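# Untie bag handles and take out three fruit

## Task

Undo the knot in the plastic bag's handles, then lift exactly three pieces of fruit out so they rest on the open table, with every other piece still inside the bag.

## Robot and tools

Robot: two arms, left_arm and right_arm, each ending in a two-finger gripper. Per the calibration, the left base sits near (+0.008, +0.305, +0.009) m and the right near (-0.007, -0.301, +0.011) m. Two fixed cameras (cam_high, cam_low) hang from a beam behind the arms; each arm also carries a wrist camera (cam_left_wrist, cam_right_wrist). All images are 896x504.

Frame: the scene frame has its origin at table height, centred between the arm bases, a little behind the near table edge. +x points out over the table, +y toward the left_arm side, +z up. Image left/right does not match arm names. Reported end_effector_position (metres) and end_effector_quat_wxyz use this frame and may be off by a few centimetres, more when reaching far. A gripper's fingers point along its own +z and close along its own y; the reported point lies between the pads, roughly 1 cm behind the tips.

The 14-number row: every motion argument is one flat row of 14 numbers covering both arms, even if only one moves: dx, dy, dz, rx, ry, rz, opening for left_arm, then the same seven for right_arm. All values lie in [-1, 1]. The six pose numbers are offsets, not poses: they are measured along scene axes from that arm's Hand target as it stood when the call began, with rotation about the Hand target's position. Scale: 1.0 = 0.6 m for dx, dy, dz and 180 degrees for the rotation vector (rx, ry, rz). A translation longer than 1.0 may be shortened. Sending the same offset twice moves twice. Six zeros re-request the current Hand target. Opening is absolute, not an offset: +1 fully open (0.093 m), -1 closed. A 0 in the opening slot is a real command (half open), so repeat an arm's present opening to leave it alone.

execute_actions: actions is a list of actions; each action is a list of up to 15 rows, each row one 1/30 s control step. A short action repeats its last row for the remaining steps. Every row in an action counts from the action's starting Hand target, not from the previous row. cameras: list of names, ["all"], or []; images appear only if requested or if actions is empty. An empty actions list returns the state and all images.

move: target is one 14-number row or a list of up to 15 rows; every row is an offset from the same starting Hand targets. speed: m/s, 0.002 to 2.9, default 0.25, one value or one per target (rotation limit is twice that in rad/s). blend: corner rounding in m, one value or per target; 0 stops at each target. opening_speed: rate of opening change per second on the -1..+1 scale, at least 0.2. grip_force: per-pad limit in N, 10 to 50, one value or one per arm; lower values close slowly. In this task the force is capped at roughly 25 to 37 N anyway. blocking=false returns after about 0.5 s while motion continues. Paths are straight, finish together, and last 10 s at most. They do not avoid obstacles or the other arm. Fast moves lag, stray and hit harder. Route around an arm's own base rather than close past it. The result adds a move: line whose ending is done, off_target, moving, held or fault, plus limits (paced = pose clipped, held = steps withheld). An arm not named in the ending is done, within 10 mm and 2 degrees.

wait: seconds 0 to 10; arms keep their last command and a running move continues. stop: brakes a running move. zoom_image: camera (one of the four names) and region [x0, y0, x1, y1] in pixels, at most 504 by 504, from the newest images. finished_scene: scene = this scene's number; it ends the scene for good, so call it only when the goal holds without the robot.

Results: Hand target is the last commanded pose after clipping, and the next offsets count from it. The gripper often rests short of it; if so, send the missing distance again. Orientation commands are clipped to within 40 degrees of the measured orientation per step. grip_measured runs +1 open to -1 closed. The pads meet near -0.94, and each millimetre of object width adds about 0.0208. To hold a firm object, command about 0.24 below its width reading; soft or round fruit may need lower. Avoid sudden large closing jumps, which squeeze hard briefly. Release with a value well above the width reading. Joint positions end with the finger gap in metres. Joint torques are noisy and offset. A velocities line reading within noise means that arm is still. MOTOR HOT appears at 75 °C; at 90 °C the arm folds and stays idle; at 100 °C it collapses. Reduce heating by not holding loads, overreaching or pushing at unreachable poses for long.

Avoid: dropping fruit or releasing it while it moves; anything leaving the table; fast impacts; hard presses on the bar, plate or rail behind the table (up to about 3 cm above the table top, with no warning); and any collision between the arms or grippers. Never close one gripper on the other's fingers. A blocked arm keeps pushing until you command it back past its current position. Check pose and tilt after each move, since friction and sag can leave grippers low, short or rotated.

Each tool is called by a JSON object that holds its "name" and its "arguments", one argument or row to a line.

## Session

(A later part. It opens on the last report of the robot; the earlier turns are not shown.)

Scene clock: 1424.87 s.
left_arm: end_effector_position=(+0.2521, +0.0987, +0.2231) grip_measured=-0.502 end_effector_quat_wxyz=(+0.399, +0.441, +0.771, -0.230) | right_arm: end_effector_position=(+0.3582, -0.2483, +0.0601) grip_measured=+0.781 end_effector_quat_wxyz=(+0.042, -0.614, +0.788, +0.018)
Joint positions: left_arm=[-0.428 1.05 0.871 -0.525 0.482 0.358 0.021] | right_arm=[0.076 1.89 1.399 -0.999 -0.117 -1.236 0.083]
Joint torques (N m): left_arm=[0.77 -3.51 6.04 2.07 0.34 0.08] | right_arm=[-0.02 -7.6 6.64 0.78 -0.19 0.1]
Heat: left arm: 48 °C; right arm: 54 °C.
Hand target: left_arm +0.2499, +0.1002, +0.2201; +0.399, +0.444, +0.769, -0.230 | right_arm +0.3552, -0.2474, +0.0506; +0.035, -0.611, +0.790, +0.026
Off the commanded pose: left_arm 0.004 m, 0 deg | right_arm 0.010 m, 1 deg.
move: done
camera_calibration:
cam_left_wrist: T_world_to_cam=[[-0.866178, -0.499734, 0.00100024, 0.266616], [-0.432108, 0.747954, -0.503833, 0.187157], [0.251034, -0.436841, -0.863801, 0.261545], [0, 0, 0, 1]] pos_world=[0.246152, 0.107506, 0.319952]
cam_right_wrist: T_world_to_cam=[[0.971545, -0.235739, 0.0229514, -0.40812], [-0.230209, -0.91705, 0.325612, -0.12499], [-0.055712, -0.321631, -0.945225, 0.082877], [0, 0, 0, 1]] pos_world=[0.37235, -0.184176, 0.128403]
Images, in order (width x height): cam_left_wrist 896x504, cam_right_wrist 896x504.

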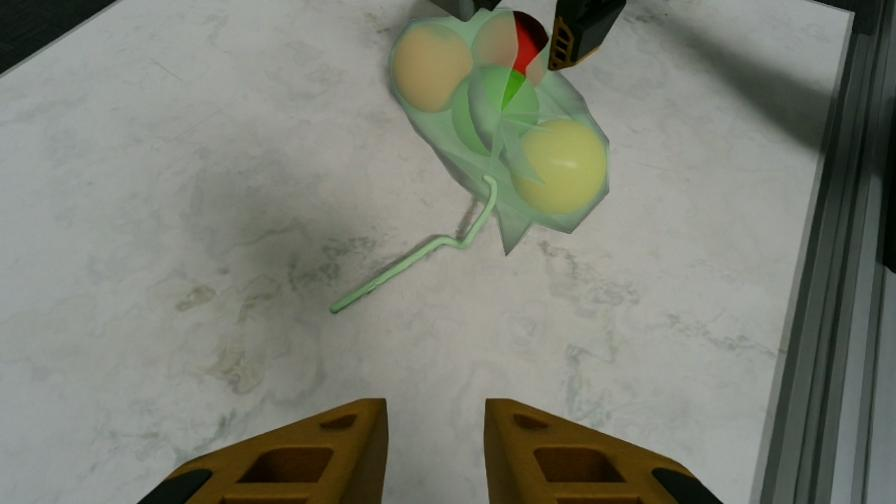

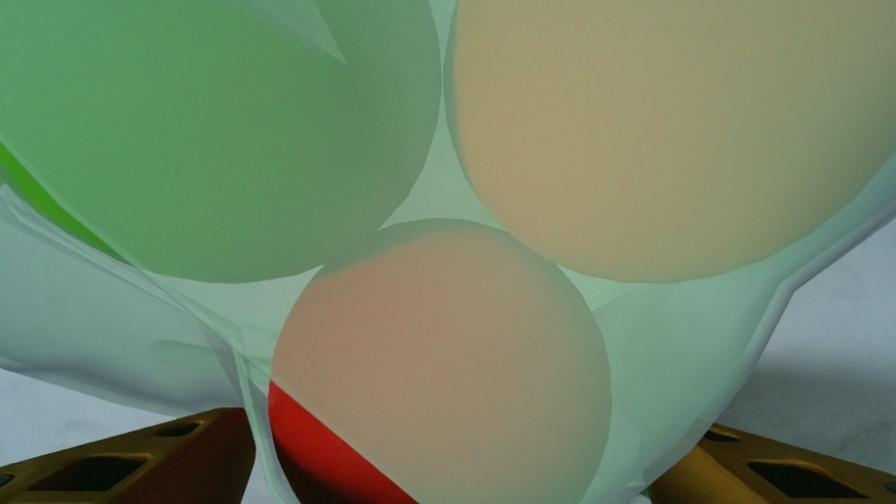

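{"name": "move", "arguments": {
  "target": [
    [0,0,0,0,0,0,-0.5, 0,0,0.167,0,0,0,0.78],
    [0,0,0,0,0,0,-0.5, 0.1,-0.09,0.142,0,0,-0.4194,-0.5]
  ],
  "speed": 0.2,
  "blend": [0.03,0],
  "cameras": ["cam_right_wrist","cam_left_wrist"]
}}

{"name": "zoom_image", "arguments": {
  "camera": "cam_right_wrist",
  "region": [200, 50, 700, 504]
}}

Scene clock: 1475.30 s.
left_arm: end_effector_position=(+0.2521, +0.0987, +0.2231) grip_measured=-0.502 end_effector_quat_wxyz=(+0.399, +0.441, +0.771, -0.230) | right_arm: end_effector_position=(+0.4074, -0.2939, +0.1341) grip_measured=-0.499 end_effector_quat_wxyz=(+0.037, -0.009, +0.999, +0.007)
Joint positions: left_arm=[-0.428 1.05 0.871 -0.525 0.482 0.358 0.021] | right_arm=[-0.029 2.025 1.882 -1.329 -0.06 -0.035 0.021]
Joint torques (N m): left_arm=[0.79 -3.52 6.13 2.06 0.33 0.07] | right_arm=[-1.18 -8.62 11.74 0.75 0.11 0.08]
Heat: left arm: 47 °C; right arm: 54 °C.
Hand target: left_arm +0.2499, +0.1002, +0.2201; +0.399, +0.444, +0.769, -0.230 | right_arm +0.4152, -0.3014, +0.1357; +0.044, +0.000, +0.999, -0.001
Off the commanded pose: left_arm 0.004 m, 0 deg | right_arm 0.011 m, 2 deg.
move: off_target (right_arm); target 2's new opening was sent with right_arm's hand 0.011 m and 2 deg from that target
camera_calibration:
cam_left_wrist: T_world_to_cam=[[-0.866178, -0.499734, 0.00100024, 0.266616], [-0.432108, 0.747954, -0.503833, 0.187157], [0.251034, -0.436841, -0.863801, 0.261545], [0, 0, 0, 1]] pos_world=[0.246152, 0.107506, 0.319952]
cam_right_wrist: T_world_to_cam=[[0.0285508, -0.99951, -0.0128238, -0.303809], [-0.940061, -0.0312094, 0.339576, 0.368106], [-0.33981, 0.00235996, -0.940491, 0.351107], [0, 0, 0, 1]] pos_world=[0.474026, -0.293001, 0.201317]
Images, in order (width x height): cam_left_wrist 896x504, cam_right_wrist 896x504.

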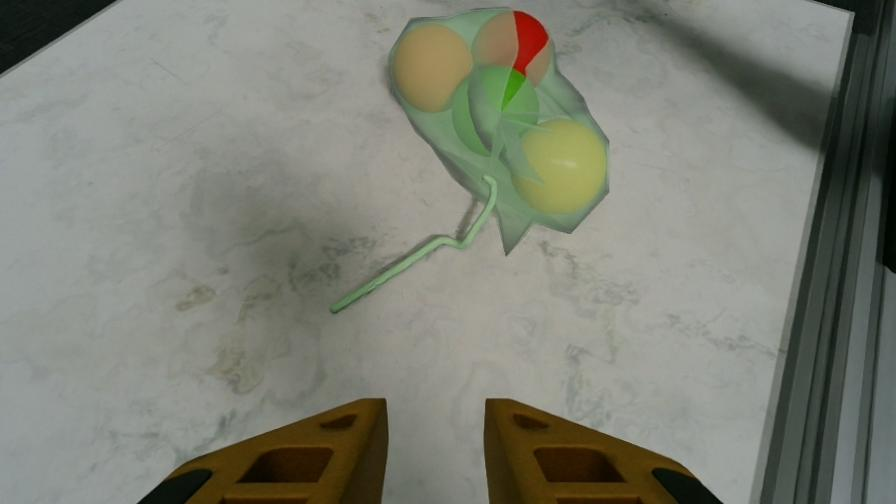

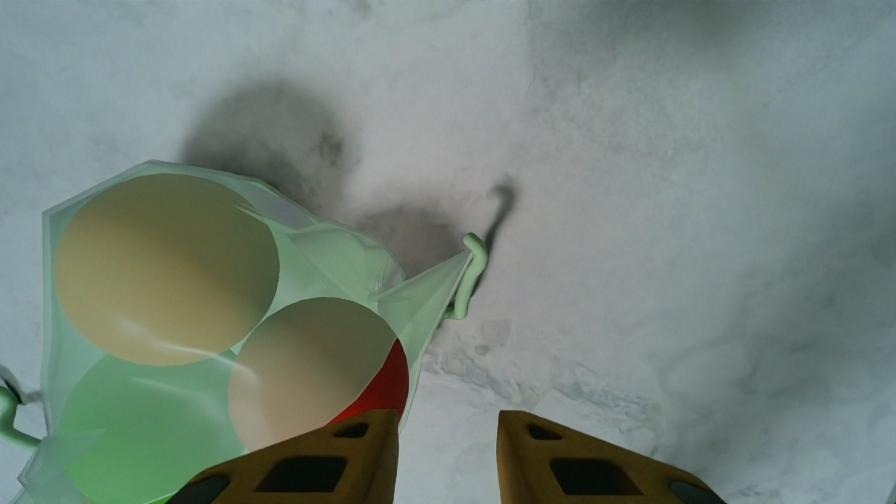

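Scaled by 1.008 from the camera's 896x504 image, which has a finer 1280x720 frame.

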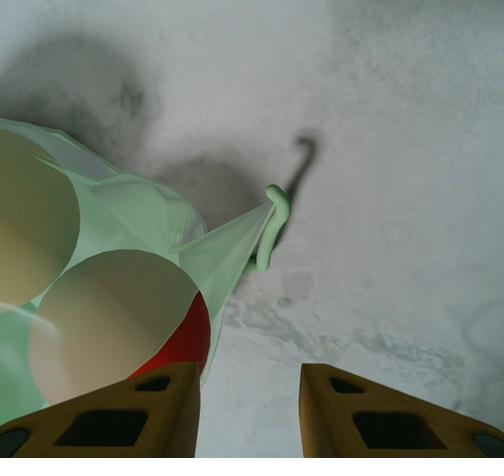

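{"name": "execute_actions", "arguments": {
  "actions": [],
  "cameras": ["cam_low","cam_high"]
}}

{"name": "zoom_image", "arguments": {
  "camera": "cam_low",
  "region": [220, 240, 400, 360]
}}

{"name": "zoom_image", "arguments": {
  "camera": "cam_high",
  "region": [340, 130, 520, 270]
}}

Scene clock: 1505.53 s.
left_arm: end_effector_position=(+0.2521, +0.0987, +0.2231) grip_measured=-0.502 end_effector_quat_wxyz=(+0.399, +0.441, +0.771, -0.230) | right_arm: end_effector_position=(+0.4074, -0.2939, +0.1341) grip_measured=-0.499 end_effector_quat_wxyz=(+0.037, -0.009, +0.999, +0.007)
Joint positions: left_arm=[-0.428 1.05 0.871 -0.525 0.482 0.358 0.021] | right_arm=[-0.029 2.025 1.882 -1.329 -0.06 -0.035 0.021]
Joint velocities: within noise
Joint torques (N m): left_arm=[0.65 -3.59 6.15 2.07 0.33 0.07] | right_arm=[-0.99 -8.75 11.73 0.76 0.13 0.11]
Heat: left arm: 48 °C; right arm: 61 °C.
Hand target: left_arm +0.2499, +0.1002, +0.2201; +0.399, +0.444, +0.769, -0.230 | right_arm +0.4152, -0.3014, +0.1357; +0.044, +0.000, +0.999, -0.001
Tool commands: left_gripper/opening=-0.5 right_gripper/opening=-0.5
Off the commanded pose: left_arm 0.004 m, 0 deg | right_arm 0.011 m, 2 deg.
Images, in order (width x height): cam_high 896x504, cam_low 896x504.

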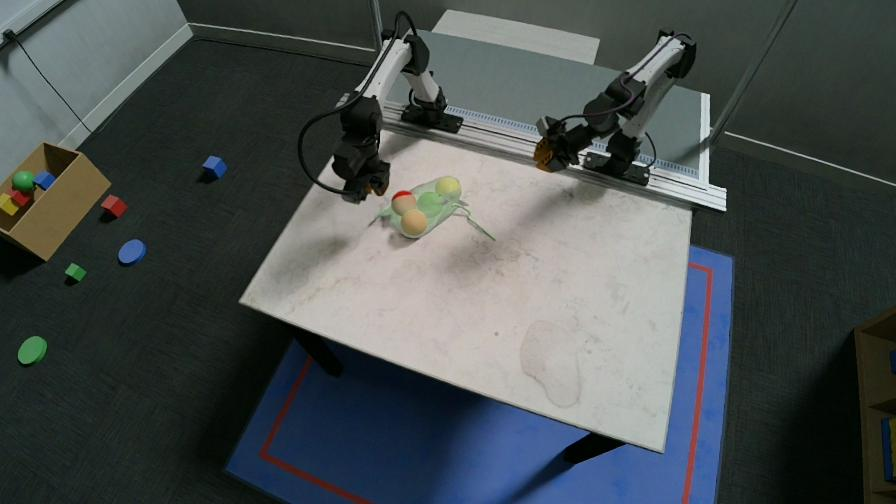

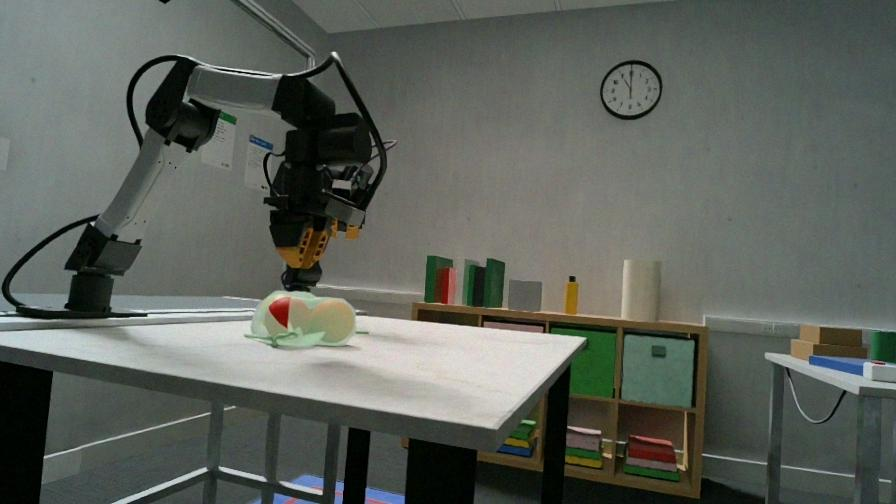

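Scaled by 2.800 from the camera's 896x504 image, which has a finer 1280x720 frame.

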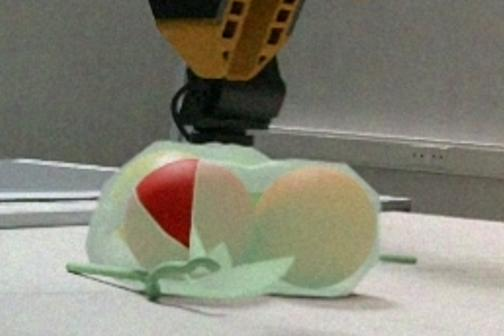

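Scaled by 2.800 from the camera's 896x504 image, which has a finer 1280x720 frame.

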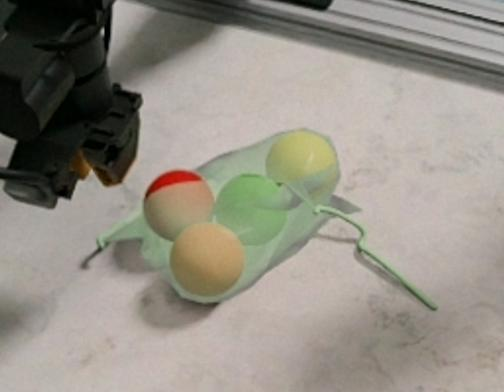

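{"name": "move", "arguments": {
  "target": [0,0,0,0,0,0,-0.5, -0.017,-0.0035,-0.118,0,0,0,-0.5],
  "speed": 0.15,
  "cameras": ["cam_right_wrist"]
}}

Scene clock: 1521.57 s.
left_arm: end_effector_position=(+0.2521, +0.0987, +0.2232) grip_measured=-0.502 end_effector_quat_wxyz=(+0.399, +0.441, +0.771, -0.230) | right_arm: end_effector_position=(+0.4056, -0.2969, +0.0670) grip_measured=-0.499 end_effector_quat_wxyz=(+0.042, -0.009, +0.999, +0.007)
Joint positions: left_arm=[-0.428 1.05 0.871 -0.525 0.482 0.358 0.021] | right_arm=[-0.029 2.025 1.614 -1.05 -0.059 -0.033 0.021]
Joint torques (N m): left_arm=[0.73 -3.49 6.12 2.06 0.32 0.07] | right_arm=[-0.83 -10.84 6.95 0.94 0.16 0.11]
Heat: left arm: 48 °C; right arm: 62 °C.
Hand target: left_arm +0.2499, +0.1002, +0.2201; +0.399, +0.444, +0.769, -0.230 | right_arm +0.4051, -0.3035, +0.0649; +0.044, +0.001, +0.999, -0.001
Off the commanded pose: left_arm 0.004 m, 0 deg | right_arm 0.007 m, 1 deg.
move: done
camera_calibration:
cam_right_wrist: T_world_to_cam=[[0.0271711, -0.999559, -0.0119982, -0.30706], [-0.943557, -0.0296085, 0.329884, 0.391616], [-0.330094, 0.00235766, -0.943945, 0.283782], [0, 0, 0, 1]] pos_world=[0.47153, -0.295999, 0.135003]
Images, in order (width x height): cam_right_wrist 896x504.

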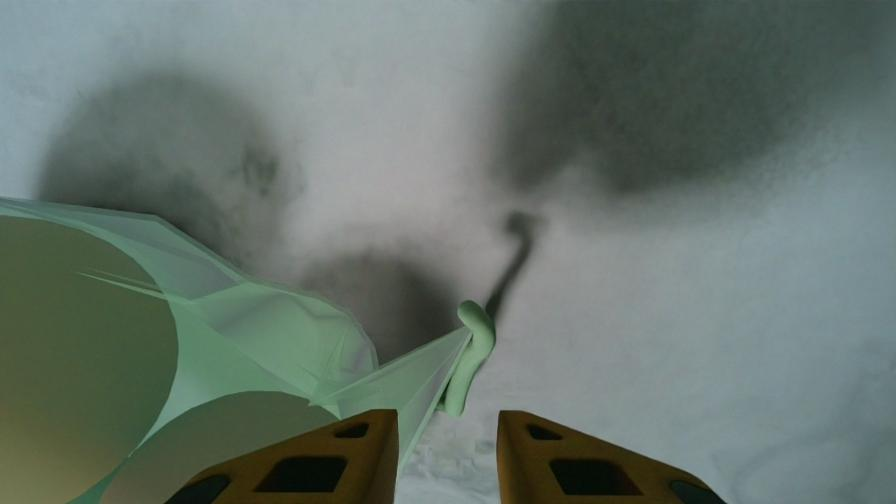

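{"name": "move", "arguments": {
  "target": [0,0,0,0,0,0,-0.5, -0.0033,-0.0133,-0.065,0,0,0,-0.4],
  "speed": 0.08,
  "cameras": ["cam_right_wrist"]
}}

Scene clock: 1533.20 s.
left_arm: end_effector_position=(+0.2521, +0.0987, +0.2232) grip_measured=-0.502 end_effector_quat_wxyz=(+0.399, +0.441, +0.771, -0.230) | right_arm: end_effector_position=(+0.4054, -0.3042, +0.0355) grip_measured=-0.401 end_effector_quat_wxyz=(+0.051, -0.003, +0.999, +0.006)
Joint positions: left_arm=[-0.428 1.05 0.871 -0.525 0.482 0.358 0.021] | right_arm=[-0.043 2.041 1.504 -0.908 -0.059 -0.034 0.026]
Joint torques (N m): left_arm=[0.73 -3.51 6.13 2.08 0.33 0.06] | right_arm=[-1.01 -8.91 6.78 0.96 0.14 -0.04]
Heat: left arm: 49 °C; right arm: 59 °C.
Hand target: left_arm +0.2499, +0.1002, +0.2201; +0.399, +0.444, +0.769, -0.230 | right_arm +0.4030, -0.3115, +0.0260; +0.044, +0.001, +0.999, -0.001
Off the commanded pose: left_arm 0.004 m, 0 deg | right_arm 0.012 m, 1 deg.
move: off_target (right_arm)
camera_calibration:
cam_right_wrist: T_world_to_cam=[[0.0152439, -0.999827, -0.0106367, -0.310082], [-0.9498, -0.0178041, 0.312351, 0.408332], [-0.312486, 0.00534128, -0.949907, 0.247938], [0, 0, 0, 1]] pos_world=[0.470037, -0.304083, 0.104678]
Images, in order (width x height): cam_right_wrist 896x504.

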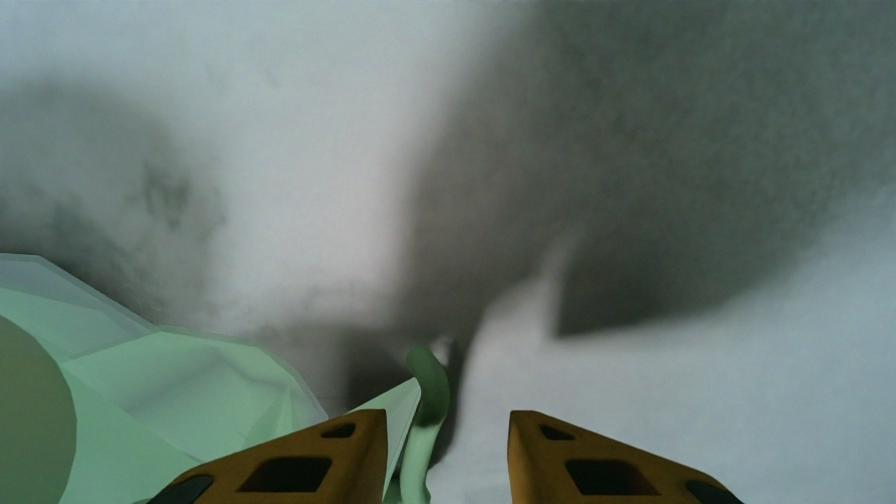

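{"name": "move", "arguments": {
  "target": [
    [0,0,0,0,0,0,-0.5, 0,0.006,-0.018,0,0,0,-0.4],
    [0,0,0,0,0,0,-0.5, 0,0.006,-0.018,0,0,0,-1]
  ],
  "speed": 0.06,
  "opening_speed": 0.5,
  "cameras": ["cam_right_wrist"]
}}

Scene clock: 1542.43 s.
left_arm: end_effector_position=(+0.2521, +0.0987, +0.2232) grip_measured=-0.502 end_effector_quat_wxyz=(+0.399, +0.441, +0.771, -0.230) | right_arm: end_effector_position=(+0.4068, -0.3047, +0.0263) grip_measured=-0.987 end_effector_quat_wxyz=(+0.054, -0.003, +0.999, +0.006)
Joint positions: left_arm=[-0.428 1.05 0.871 -0.525 0.482 0.358 0.021] | right_arm=[-0.043 2.053 1.483 -0.869 -0.059 -0.034 0]
Joint torques (N m): left_arm=[0.7 -3.52 6.13 2.08 0.33 0.07] | right_arm=[-0.31 -8.84 6.53 1 0.14 0.04]
Heat: left arm: 49 °C; right arm: 57 °C.
Hand target: left_arm +0.2499, +0.1002, +0.2201; +0.399, +0.444, +0.769, -0.230 | right_arm +0.4031, -0.3079, +0.0152; +0.044, +0.001, +0.999, -0.001
Off the commanded pose: left_arm 0.004 m, 0 deg | right_arm 0.012 m, 1 deg.
move: off_target (right_arm); target 2's new opening was sent with right_arm's hand 0.012 m and 1 deg from that target
camera_calibration:
cam_right_wrist: T_world_to_cam=[[0.0154886, -0.99983, -0.00997877, -0.310872], [-0.951559, -0.0178044, 0.30695, 0.413403], [-0.307075, 0.00474115, -0.951673, 0.237231], [0, 0, 0, 1]] pos_world=[0.47104, -0.304583, 0.0957699]
Images, in order (width x height): cam_right_wrist 896x504.

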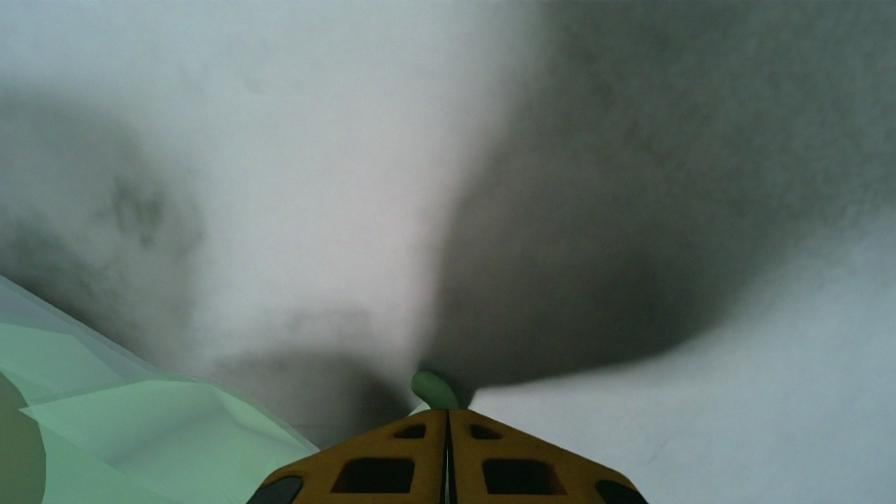

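{"name": "move", "arguments": {
  "target": [
    [0,0,0,0,0,0,-0.5, 0,0,0.0,0,0,0,-0.5],
    [0,0,0,0,0,0,-0.5, 0,0.005,-0.015,0,0,0,-0.5],
    [0,0,0,0,0,0,-0.5, 0,0.005,-0.015,0,0,0,-1]
  ],
  "speed": 0.04,
  "opening_speed": 0.5,
  "cameras": ["cam_right_wrist"]
}}

Scene clock: 1552.17 s.
left_arm: end_effector_position=(+0.2521, +0.0987, +0.2232) grip_measured=-0.502 end_effector_quat_wxyz=(+0.399, +0.441, +0.771, -0.230) | right_arm: end_effector_position=(+0.4085, -0.3033, +0.0200) grip_measured=-0.987 end_effector_quat_wxyz=(+0.058, -0.003, +0.998, +0.004)
Joint positions: left_arm=[-0.428 1.05 0.871 -0.525 0.482 0.358 0.021] | right_arm=[-0.037 2.061 1.469 -0.839 -0.055 -0.03 0]
Joint torques (N m): left_arm=[0.72 -3.55 6.16 2.08 0.33 0.08] | right_arm=[-0.01 -8.38 5.98 1.01 0.09 0.08]
Heat: left arm: 49 °C; right arm: 56 °C.
Hand target: left_arm +0.2499, +0.1002, +0.2201; +0.399, +0.444, +0.769, -0.230 | right_arm +0.4030, -0.3049, +0.0062; +0.044, +0.001, +0.999, -0.001
Off the commanded pose: left_arm 0.004 m, 0 deg | right_arm 0.015 m, 2 deg.
move: off_target (right_arm); target 3's new opening was sent with right_arm's hand 0.015 m and 2 deg from that target
camera_calibration:
cam_right_wrist: T_world_to_cam=[[0.0166147, -0.999841, -0.00652969, -0.310097], [-0.953738, -0.0178086, 0.30011, 0.418006], [-0.300178, 0.00124138, -0.953882, 0.227945], [0, 0, 0, 1]] pos_world=[0.472244, -0.302886, 0.0899607]
Images, in order (width x height): cam_right_wrist 896x504.

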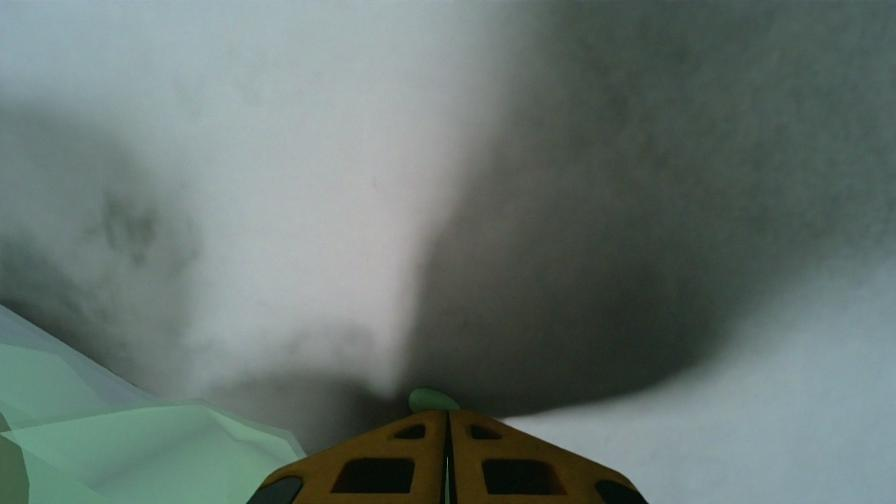

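{"name": "execute_actions", "arguments": {
  "actions": [],
  "cameras": ["cam_low"]
}}

{"name": "zoom_image", "arguments": {
  "camera": "cam_low",
  "region": [240, 260, 360, 360]
}}

Scene clock: 1560.30 s.
left_arm: end_effector_position=(+0.2521, +0.0987, +0.2232) grip_measured=-0.502 end_effector_quat_wxyz=(+0.399, +0.441, +0.771, -0.230) | right_arm: end_effector_position=(+0.4085, -0.3033, +0.0200) grip_measured=-0.987 end_effector_quat_wxyz=(+0.058, -0.003, +0.998, +0.004)
Joint positions: left_arm=[-0.428 1.05 0.871 -0.525 0.482 0.358 0.021] | right_arm=[-0.037 2.061 1.469 -0.839 -0.055 -0.03 0]
Joint velocities: within noise
Joint torques (N m): left_arm=[0.69 -3.59 6.13 2.07 0.32 0.07] | right_arm=[0.01 -8.4 6 1.03 0.08 0.08]
Heat: left arm: 49 °C; right arm: 55 °C.
Hand target: left_arm +0.2499, +0.1002, +0.2201; +0.399, +0.444, +0.769, -0.230 | right_arm +0.4030, -0.3049, +0.0062; +0.044, +0.001, +0.999, -0.001
Tool commands: left_gripper/opening=-0.5 right_gripper/opening=-1.0
Off the commanded pose: left_arm 0.004 m, 0 deg | right_arm 0.015 m, 2 deg.
Images, in order (width x height): cam_low 896x504.

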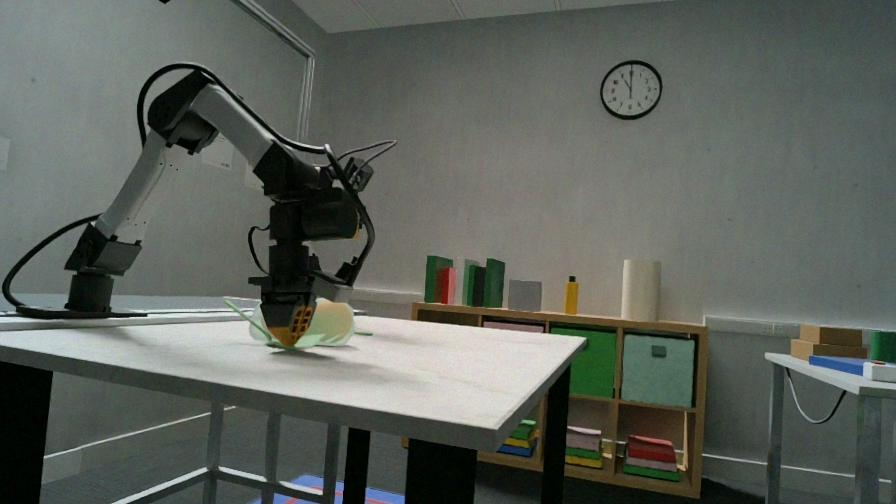

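Scaled by 4.200 from the camera's 896x504 image, which has a finer 1280x720 frame.

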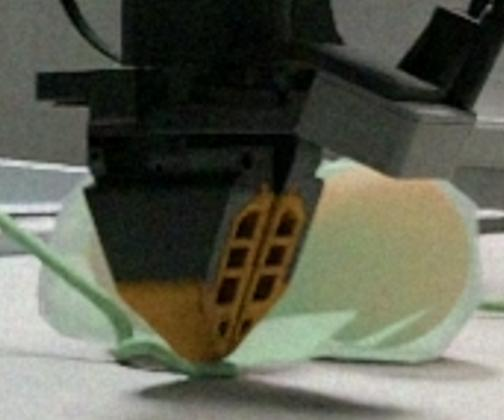

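{"name": "move", "arguments": {
  "target": [
    [0,0,0,0,0,0,-0.5, 0,0,0.06,0,0,0,-1],
    [0,0,0,0,0,0,-0.5, 0,0,0.06,0,0,0,0.2]
  ],
  "speed": 0.1,
  "opening_speed": 1,
  "cameras": ["cam_right_wrist","cam_low"]
}}

{"name": "zoom_image", "arguments": {
  "camera": "cam_low",
  "region": [240, 260, 360, 360]
}}

Scene clock: 1575.47 s.
left_arm: end_effector_position=(+0.2521, +0.0987, +0.2232) grip_measured=-0.502 end_effector_quat_wxyz=(+0.399, +0.441, +0.771, -0.230) | right_arm: end_effector_position=(+0.3959, -0.3028, +0.0248) grip_measured=+0.199 end_effector_quat_wxyz=(+0.027, -0.002, +1.000, +0.005)
Joint positions: left_arm=[-0.428 1.05 0.871 -0.525 0.482 0.358 0.021] | right_arm=[-0.037 2.061 1.495 -0.927 -0.055 -0.03 0.055]
Joint torques (N m): left_arm=[0.73 -3.49 6.12 2.07 0.33 0.08] | right_arm=[-0.28 -13.08 11.14 0.43 0.09 0.02]
Heat: left arm: 49 °C; right arm: 54 °C.
Hand target: left_arm +0.2499, +0.1002, +0.2201; +0.399, +0.444, +0.769, -0.230 | right_arm +0.4031, -0.3049, +0.0422; +0.044, +0.001, +0.999, -0.001
Off the commanded pose: left_arm 0.004 m, 0 deg | right_arm 0.019 m, 2 deg.
move: off_target (right_arm); target 2's new opening was sent with right_arm's hand 0.019 m and 2 deg from that target
camera_calibration:
cam_right_wrist: T_world_to_cam=[[0.0134306, -0.999871, -0.00883878, -0.308072], [-0.93347, -0.0157061, 0.358312, 0.39578], [-0.358404, 0.0034384, -0.93356, 0.252025], [0, 0, 0, 1]] pos_world=[0.463913, -0.302682, 0.090745]
Images, in order (width x height): cam_low 896x504, cam_right_wrist 896x504.

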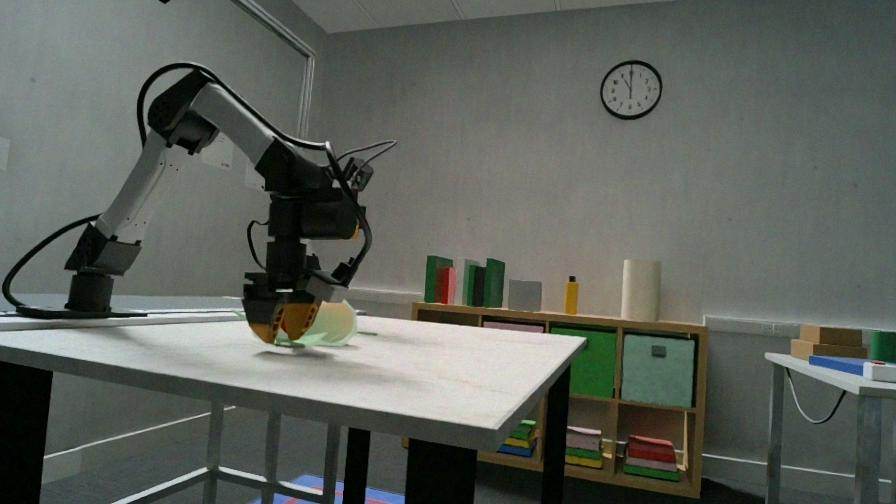

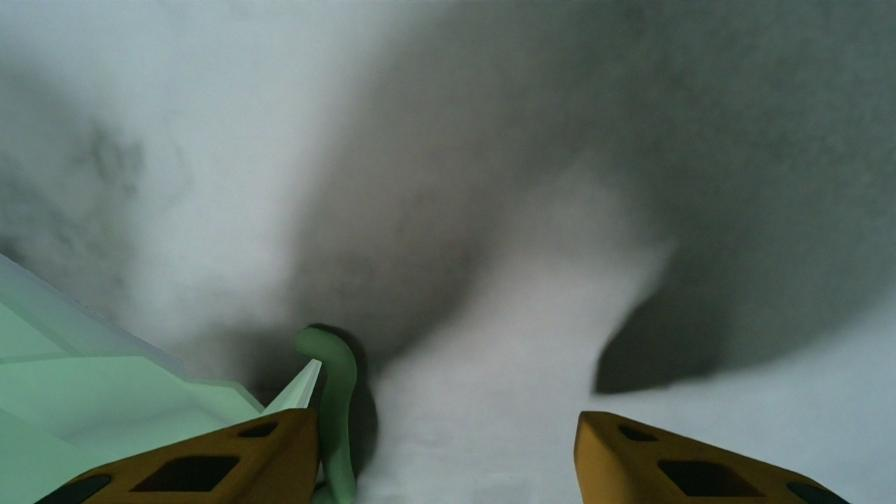

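Scaled by 4.200 from the camera's 896x504 image, which has a finer 1280x720 frame.

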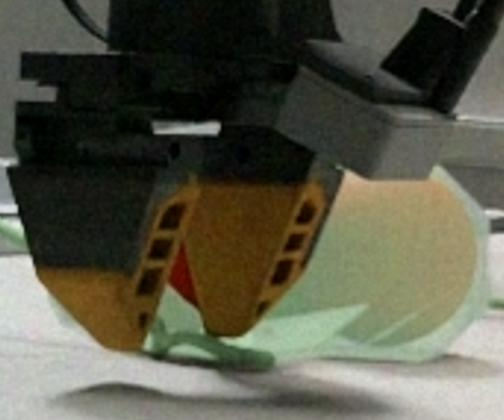

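{"name": "move", "arguments": {
  "target": [
    [0,0,0,0,0,0,-0.5, 0,0.008,-0.05,0,0,0,0.2],
    [0,0,0,0,0,0,-0.5, 0,0.008,-0.05,0,0,0,-1]
  ],
  "speed": 0.06,
  "opening_speed": 0.7,
  "cameras": ["cam_right_wrist","cam_low"]
}}

{"name": "zoom_image", "arguments": {
  "camera": "cam_low",
  "region": [240, 260, 360, 360]
}}

Scene clock: 1587.60 s.
left_arm: end_effector_position=(+0.2521, +0.0987, +0.2232) grip_measured=-0.502 end_effector_quat_wxyz=(+0.399, +0.441, +0.771, -0.230) | right_arm: end_effector_position=(+0.4064, -0.2984, +0.0213) grip_measured=-0.987 end_effector_quat_wxyz=(+0.052, -0.003, +0.999, +0.005)
Joint positions: left_arm=[-0.428 1.05 0.871 -0.525 0.482 0.358 0.021] | right_arm=[-0.026 2.061 1.477 -0.858 -0.055 -0.018 0]
Joint torques (N m): left_arm=[0.7 -3.52 6.15 2.07 0.32 0.08] | right_arm=[-0.05 -9.4 6.6 1 0.13 0.07]
Heat: left arm: 50 °C; right arm: 56 °C.
Hand target: left_arm +0.2499, +0.1002, +0.2201; +0.399, +0.444, +0.769, -0.230 | right_arm +0.4031, -0.3000, +0.0122; +0.044, +0.000, +0.999, -0.001
Off the commanded pose: left_arm 0.004 m, 0 deg | right_arm 0.010 m, 1 deg.
move: done
camera_calibration:
cam_right_wrist: T_world_to_cam=[[0.0164769, -0.999831, -0.00818461, -0.305056], [-0.950045, -0.0182071, 0.311582, 0.413889], [-0.311678, 0.00264183, -0.950184, 0.233569], [0, 0, 0, 1]] pos_world=[0.471038, -0.298086, 0.0904768]
Images, in order (width x height): cam_low 896x504, cam_right_wrist 896x504.

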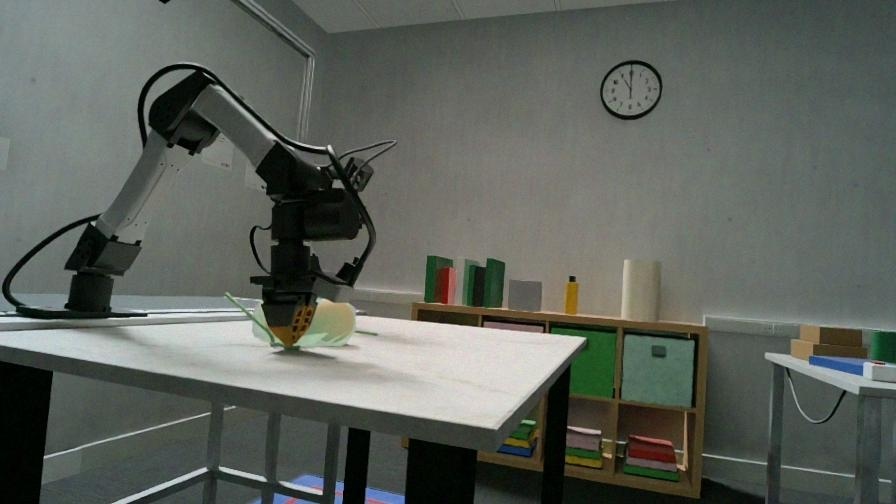

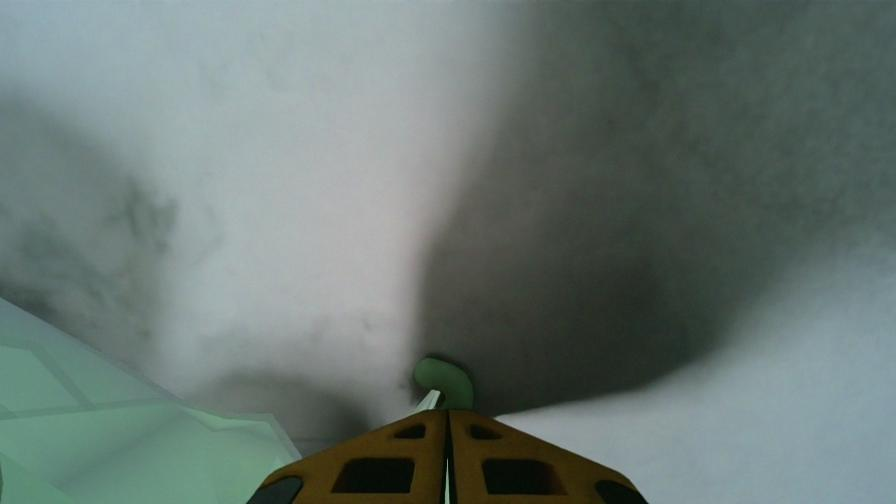

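Scaled by 4.200 from the camera's 896x504 image, which has a finer 1280x720 frame.

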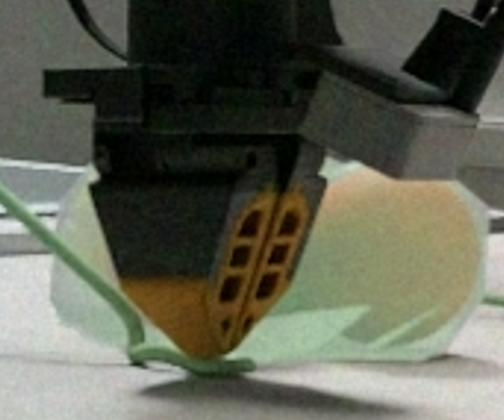

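{"name": "move", "arguments": {
  "target": [
    [0,0,0,0,0,0,-0.5, 0,0,0.03,0,0,0,-1],
    [0,0,0,0,0,0,-0.5, 0,0,0.03,0,0,0,0],
    [0,0,0,0,0,0,-0.5, 0,0,-0.025,0,0,0,0]
  ],
  "speed": 0.05,
  "opening_speed": 1,
  "cameras": ["cam_right_wrist","cam_low"]
}}

{"name": "zoom_image", "arguments": {
  "camera": "cam_low",
  "region": [240, 260, 360, 360]
}}

Scene clock: 1601.07 s.
left_arm: end_effector_position=(+0.2521, +0.0987, +0.2232) grip_measured=-0.502 end_effector_quat_wxyz=(+0.399, +0.441, +0.771, -0.230) | right_arm: end_effector_position=(+0.4072, -0.2988, +0.0154) grip_measured=-0.001 end_effector_quat_wxyz=(+0.057, -0.002, +0.998, +0.004)
Joint positions: left_arm=[-0.428 1.05 0.871 -0.525 0.482 0.358 0.021] | right_arm=[-0.026 2.064 1.455 -0.823 -0.054 -0.016 0.045]
Joint torques (N m): left_arm=[0.7 -3.56 6.16 2.07 0.32 0.08] | right_arm=[0.05 -7.76 5.63 1.2 0.11 0.09]
Heat: left arm: 50 °C; right arm: 55 °C.
Hand target: left_arm +0.2499, +0.1002, +0.2201; +0.399, +0.444, +0.769, -0.230 | right_arm +0.4031, -0.3000, -0.0028; +0.044, +0.001, +0.999, -0.001
Off the commanded pose: left_arm 0.004 m, 0 deg | right_arm 0.019 m, 2 deg.
move: off_target (right_arm)
camera_calibration:
cam_right_wrist: T_world_to_cam=[[0.0145887, -0.999867, -0.00728294, -0.304695], [-0.953229, -0.0161067, 0.301819, 0.41847], [-0.301896, 0.00253915, -0.953337, 0.224249], [0, 0, 0, 1]] pos_world=[0.471043, -0.298483, 0.085263]
Images, in order (width x height): cam_low 896x504, cam_right_wrist 896x504.

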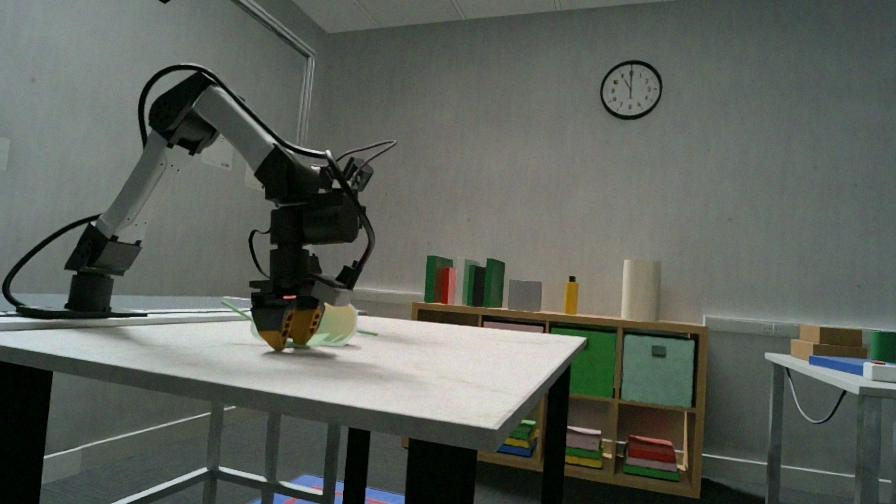

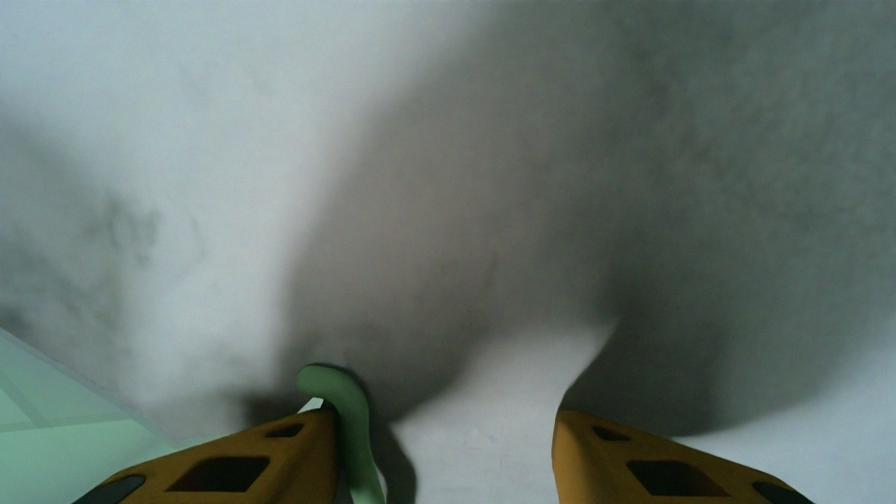

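Scaled by 4.200 from the camera's 896x504 image, which has a finer 1280x720 frame.

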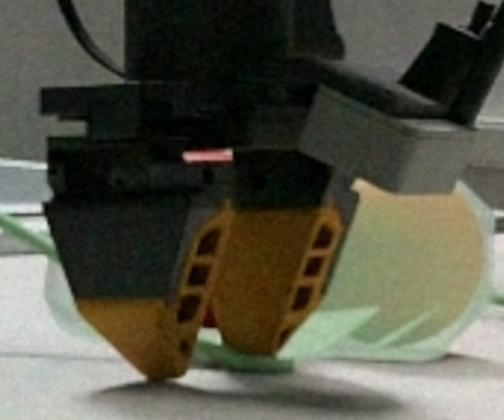

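{"name": "move", "arguments": {
  "target": [0,0,0,0,0,0,-0.5, 0,0,-0.003,0,0,0,-1],
  "speed": 0.05,
  "opening_speed": 0.5,
  "cameras": ["cam_right_wrist","cam_low"]
}}

{"name": "zoom_image", "arguments": {
  "camera": "cam_low",
  "region": [240, 260, 360, 360]
}}

Scene clock: 1614.30 s.
left_arm: end_effector_position=(+0.2521, +0.0987, +0.2232) grip_measured=-0.502 end_effector_quat_wxyz=(+0.399, +0.441, +0.771, -0.230) | right_arm: end_effector_position=(+0.4120, -0.2995, +0.0154) grip_measured=-0.919 end_effector_quat_wxyz=(+0.066, -0.003, +0.998, +0.002)
Joint positions: left_arm=[-0.428 1.05 0.871 -0.525 0.482 0.358 0.021] | right_arm=[-0.026 2.065 1.455 -0.802 -0.05 -0.016 0.001]
Joint torques (N m): left_arm=[0.69 -3.52 6.15 2.07 0.34 0.08] | right_arm=[0.05 -7.61 5.48 1.08 0.08 0.08]
Heat: left arm: 50 °C; right arm: 54 °C.
Hand target: left_arm +0.2499, +0.1002, +0.2201; +0.399, +0.444, +0.769, -0.230 | right_arm +0.4031, -0.3000, -0.0046; +0.044, +0.000, +0.999, -0.001
Off the commanded pose: left_arm 0.004 m, 0 deg | right_arm 0.022 m, 3 deg.
move: off_target (right_arm)
camera_calibration:
cam_right_wrist: T_world_to_cam=[[0.0146857, -0.999888, -0.00292388, -0.305669], [-0.958804, -0.0149118, 0.283678, 0.426025], [-0.28369, -0.00136258, -0.958915, 0.217105], [0, 0, 0, 1]] pos_world=[0.474554, -0.298986, 0.086438]
Images, in order (width x height): cam_low 896x504, cam_right_wrist 896x504.

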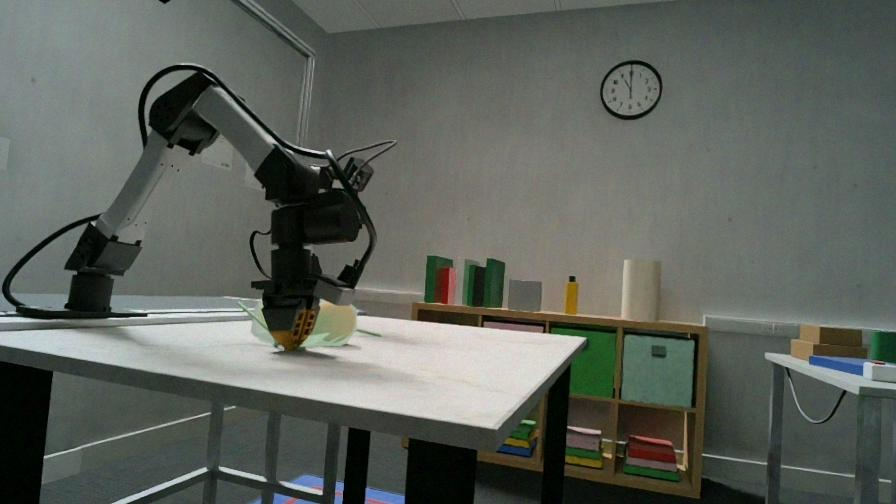

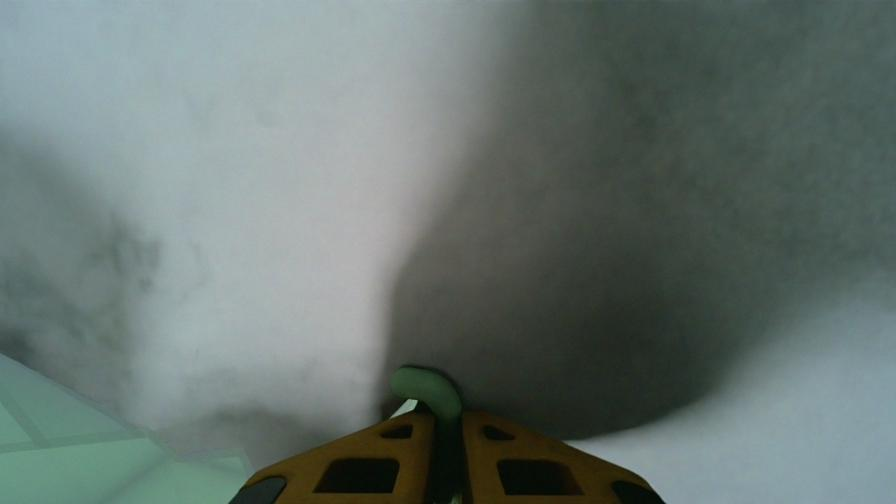

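Scaled by 4.200 from the camera's 896x504 image, which has a finer 1280x720 frame.

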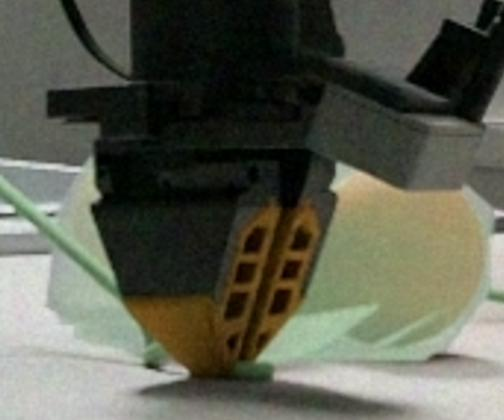

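{"name": "move", "arguments": {
  "target": [
    [0,0,0,0,0,0,-0.5, 0.003,0.008,0.258,0,0,0.05,-1],
    [0,0,0,0,0,0,-0.5, 0.095,0.117,0.29,0,0,0.3,-1],
    [0,0,0,0,0,0,-0.5, 0.16,0.2,0.208,0,0,0.5,-1]
  ],
  "speed": 0.12,
  "blend": [0.03,0.03,0],
  "cameras": ["cam_high","cam_left_wrist","cam_low"]
}}

{"name": "zoom_image", "arguments": {
  "camera": "cam_left_wrist",
  "region": [300, 0, 700, 300]
}}

{"name": "zoom_image", "arguments": {
  "camera": "cam_high",
  "region": [340, 130, 520, 270]
}}

Scene clock: 1639.27 s.
left_arm: end_effector_position=(+0.2521, +0.0987, +0.2232) grip_measured=-0.502 end_effector_quat_wxyz=(+0.399, +0.441, +0.771, -0.230) | right_arm: end_effector_position=(+0.4989, -0.1822, +0.1222) grip_measured=-0.919 end_effector_quat_wxyz=(-0.089, +0.698, -0.710, +0.012)
Joint positions: left_arm=[-0.428 1.05 0.871 -0.525 0.482 0.358 0.021] | right_arm=[0.176 2.547 2.735 -1.564 -0.116 -1.357 0.001]
Joint torques (N m): left_arm=[0.69 -3.51 6.17 2.06 0.33 0.08] | right_arm=[-0.12 -11.69 11 0.69 -0.23 -0.08]
Heat: left arm: 51 °C; right arm: 54 °C.
Hand target: left_arm +0.2499, +0.1002, +0.2201; +0.399, +0.444, +0.769, -0.230 | right_arm +0.4991, -0.1801, +0.1202; -0.032, +0.706, -0.707, -0.030
Off the commanded pose: left_arm 0.004 m, 0 deg | right_arm 0.003 m, 8 deg.
joint sent to its limit (right arm) — joint 4 (wrist pitch), lower limit. The joint targets are off in orientation, not in position.
move: off_target (right_arm)
camera_calibration:
cam_left_wrist: T_world_to_cam=[[-0.866181, -0.49973, 0.000756176, 0.26678], [-0.431933, 0.747906, -0.504055, 0.187283], [0.251326, -0.436929, -0.863672, 0.261503], [0, 0, 0, 1]] pos_world=[0.246252, 0.107506, 0.320052]
Images, in order (width x height): cam_high 896x504, cam_low 896x504, cam_left_wrist 896x504.

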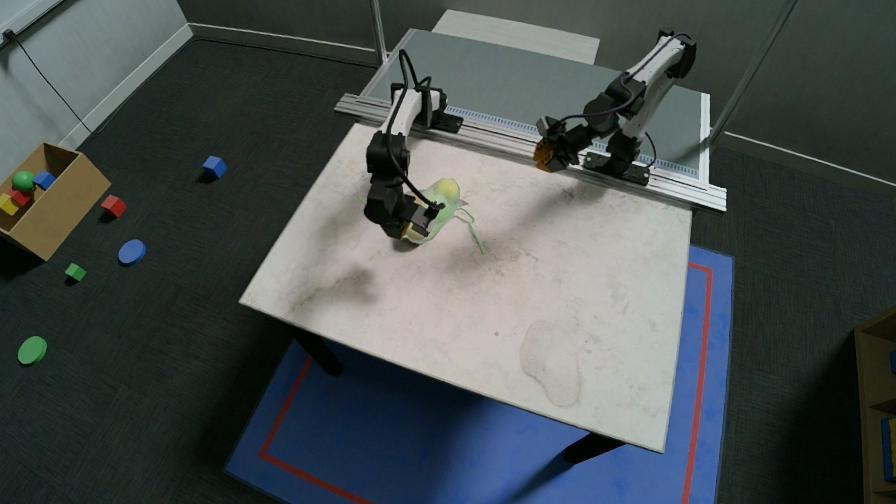

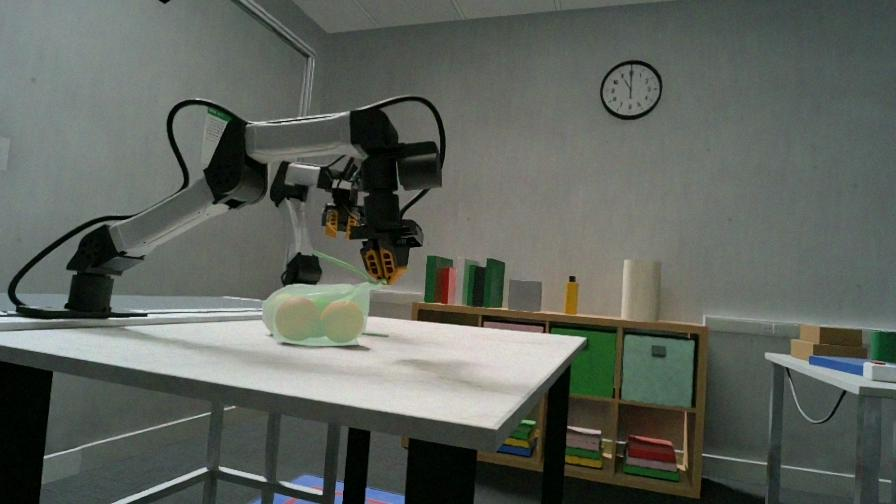

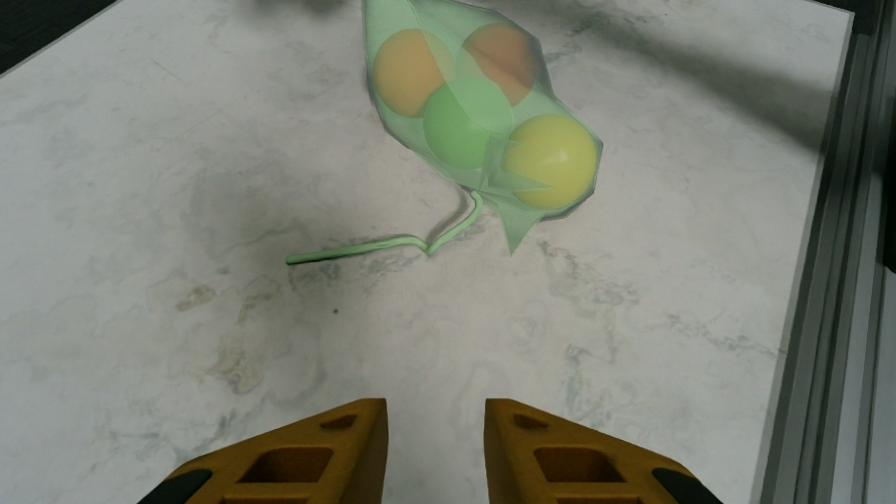

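Scaled by 1.260 from the camera's 896x504 image, which has a finer 1280x720 frame.

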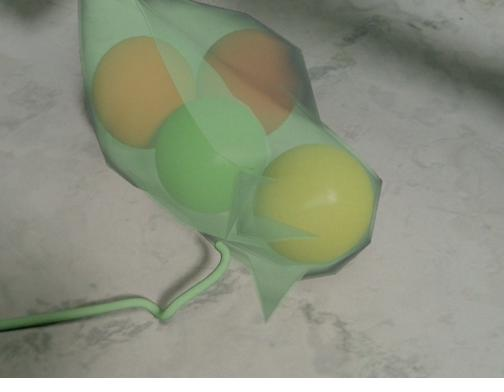

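Scaled by 2.800 from the camera's 896x504 image, which has a finer 1280x720 frame.

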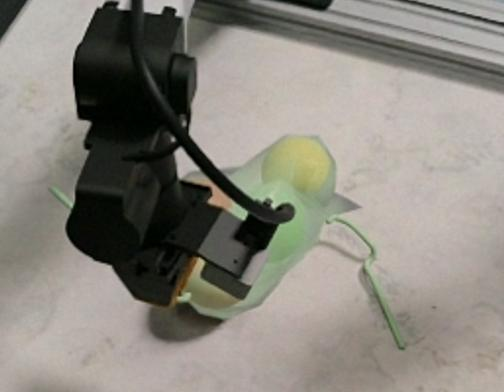

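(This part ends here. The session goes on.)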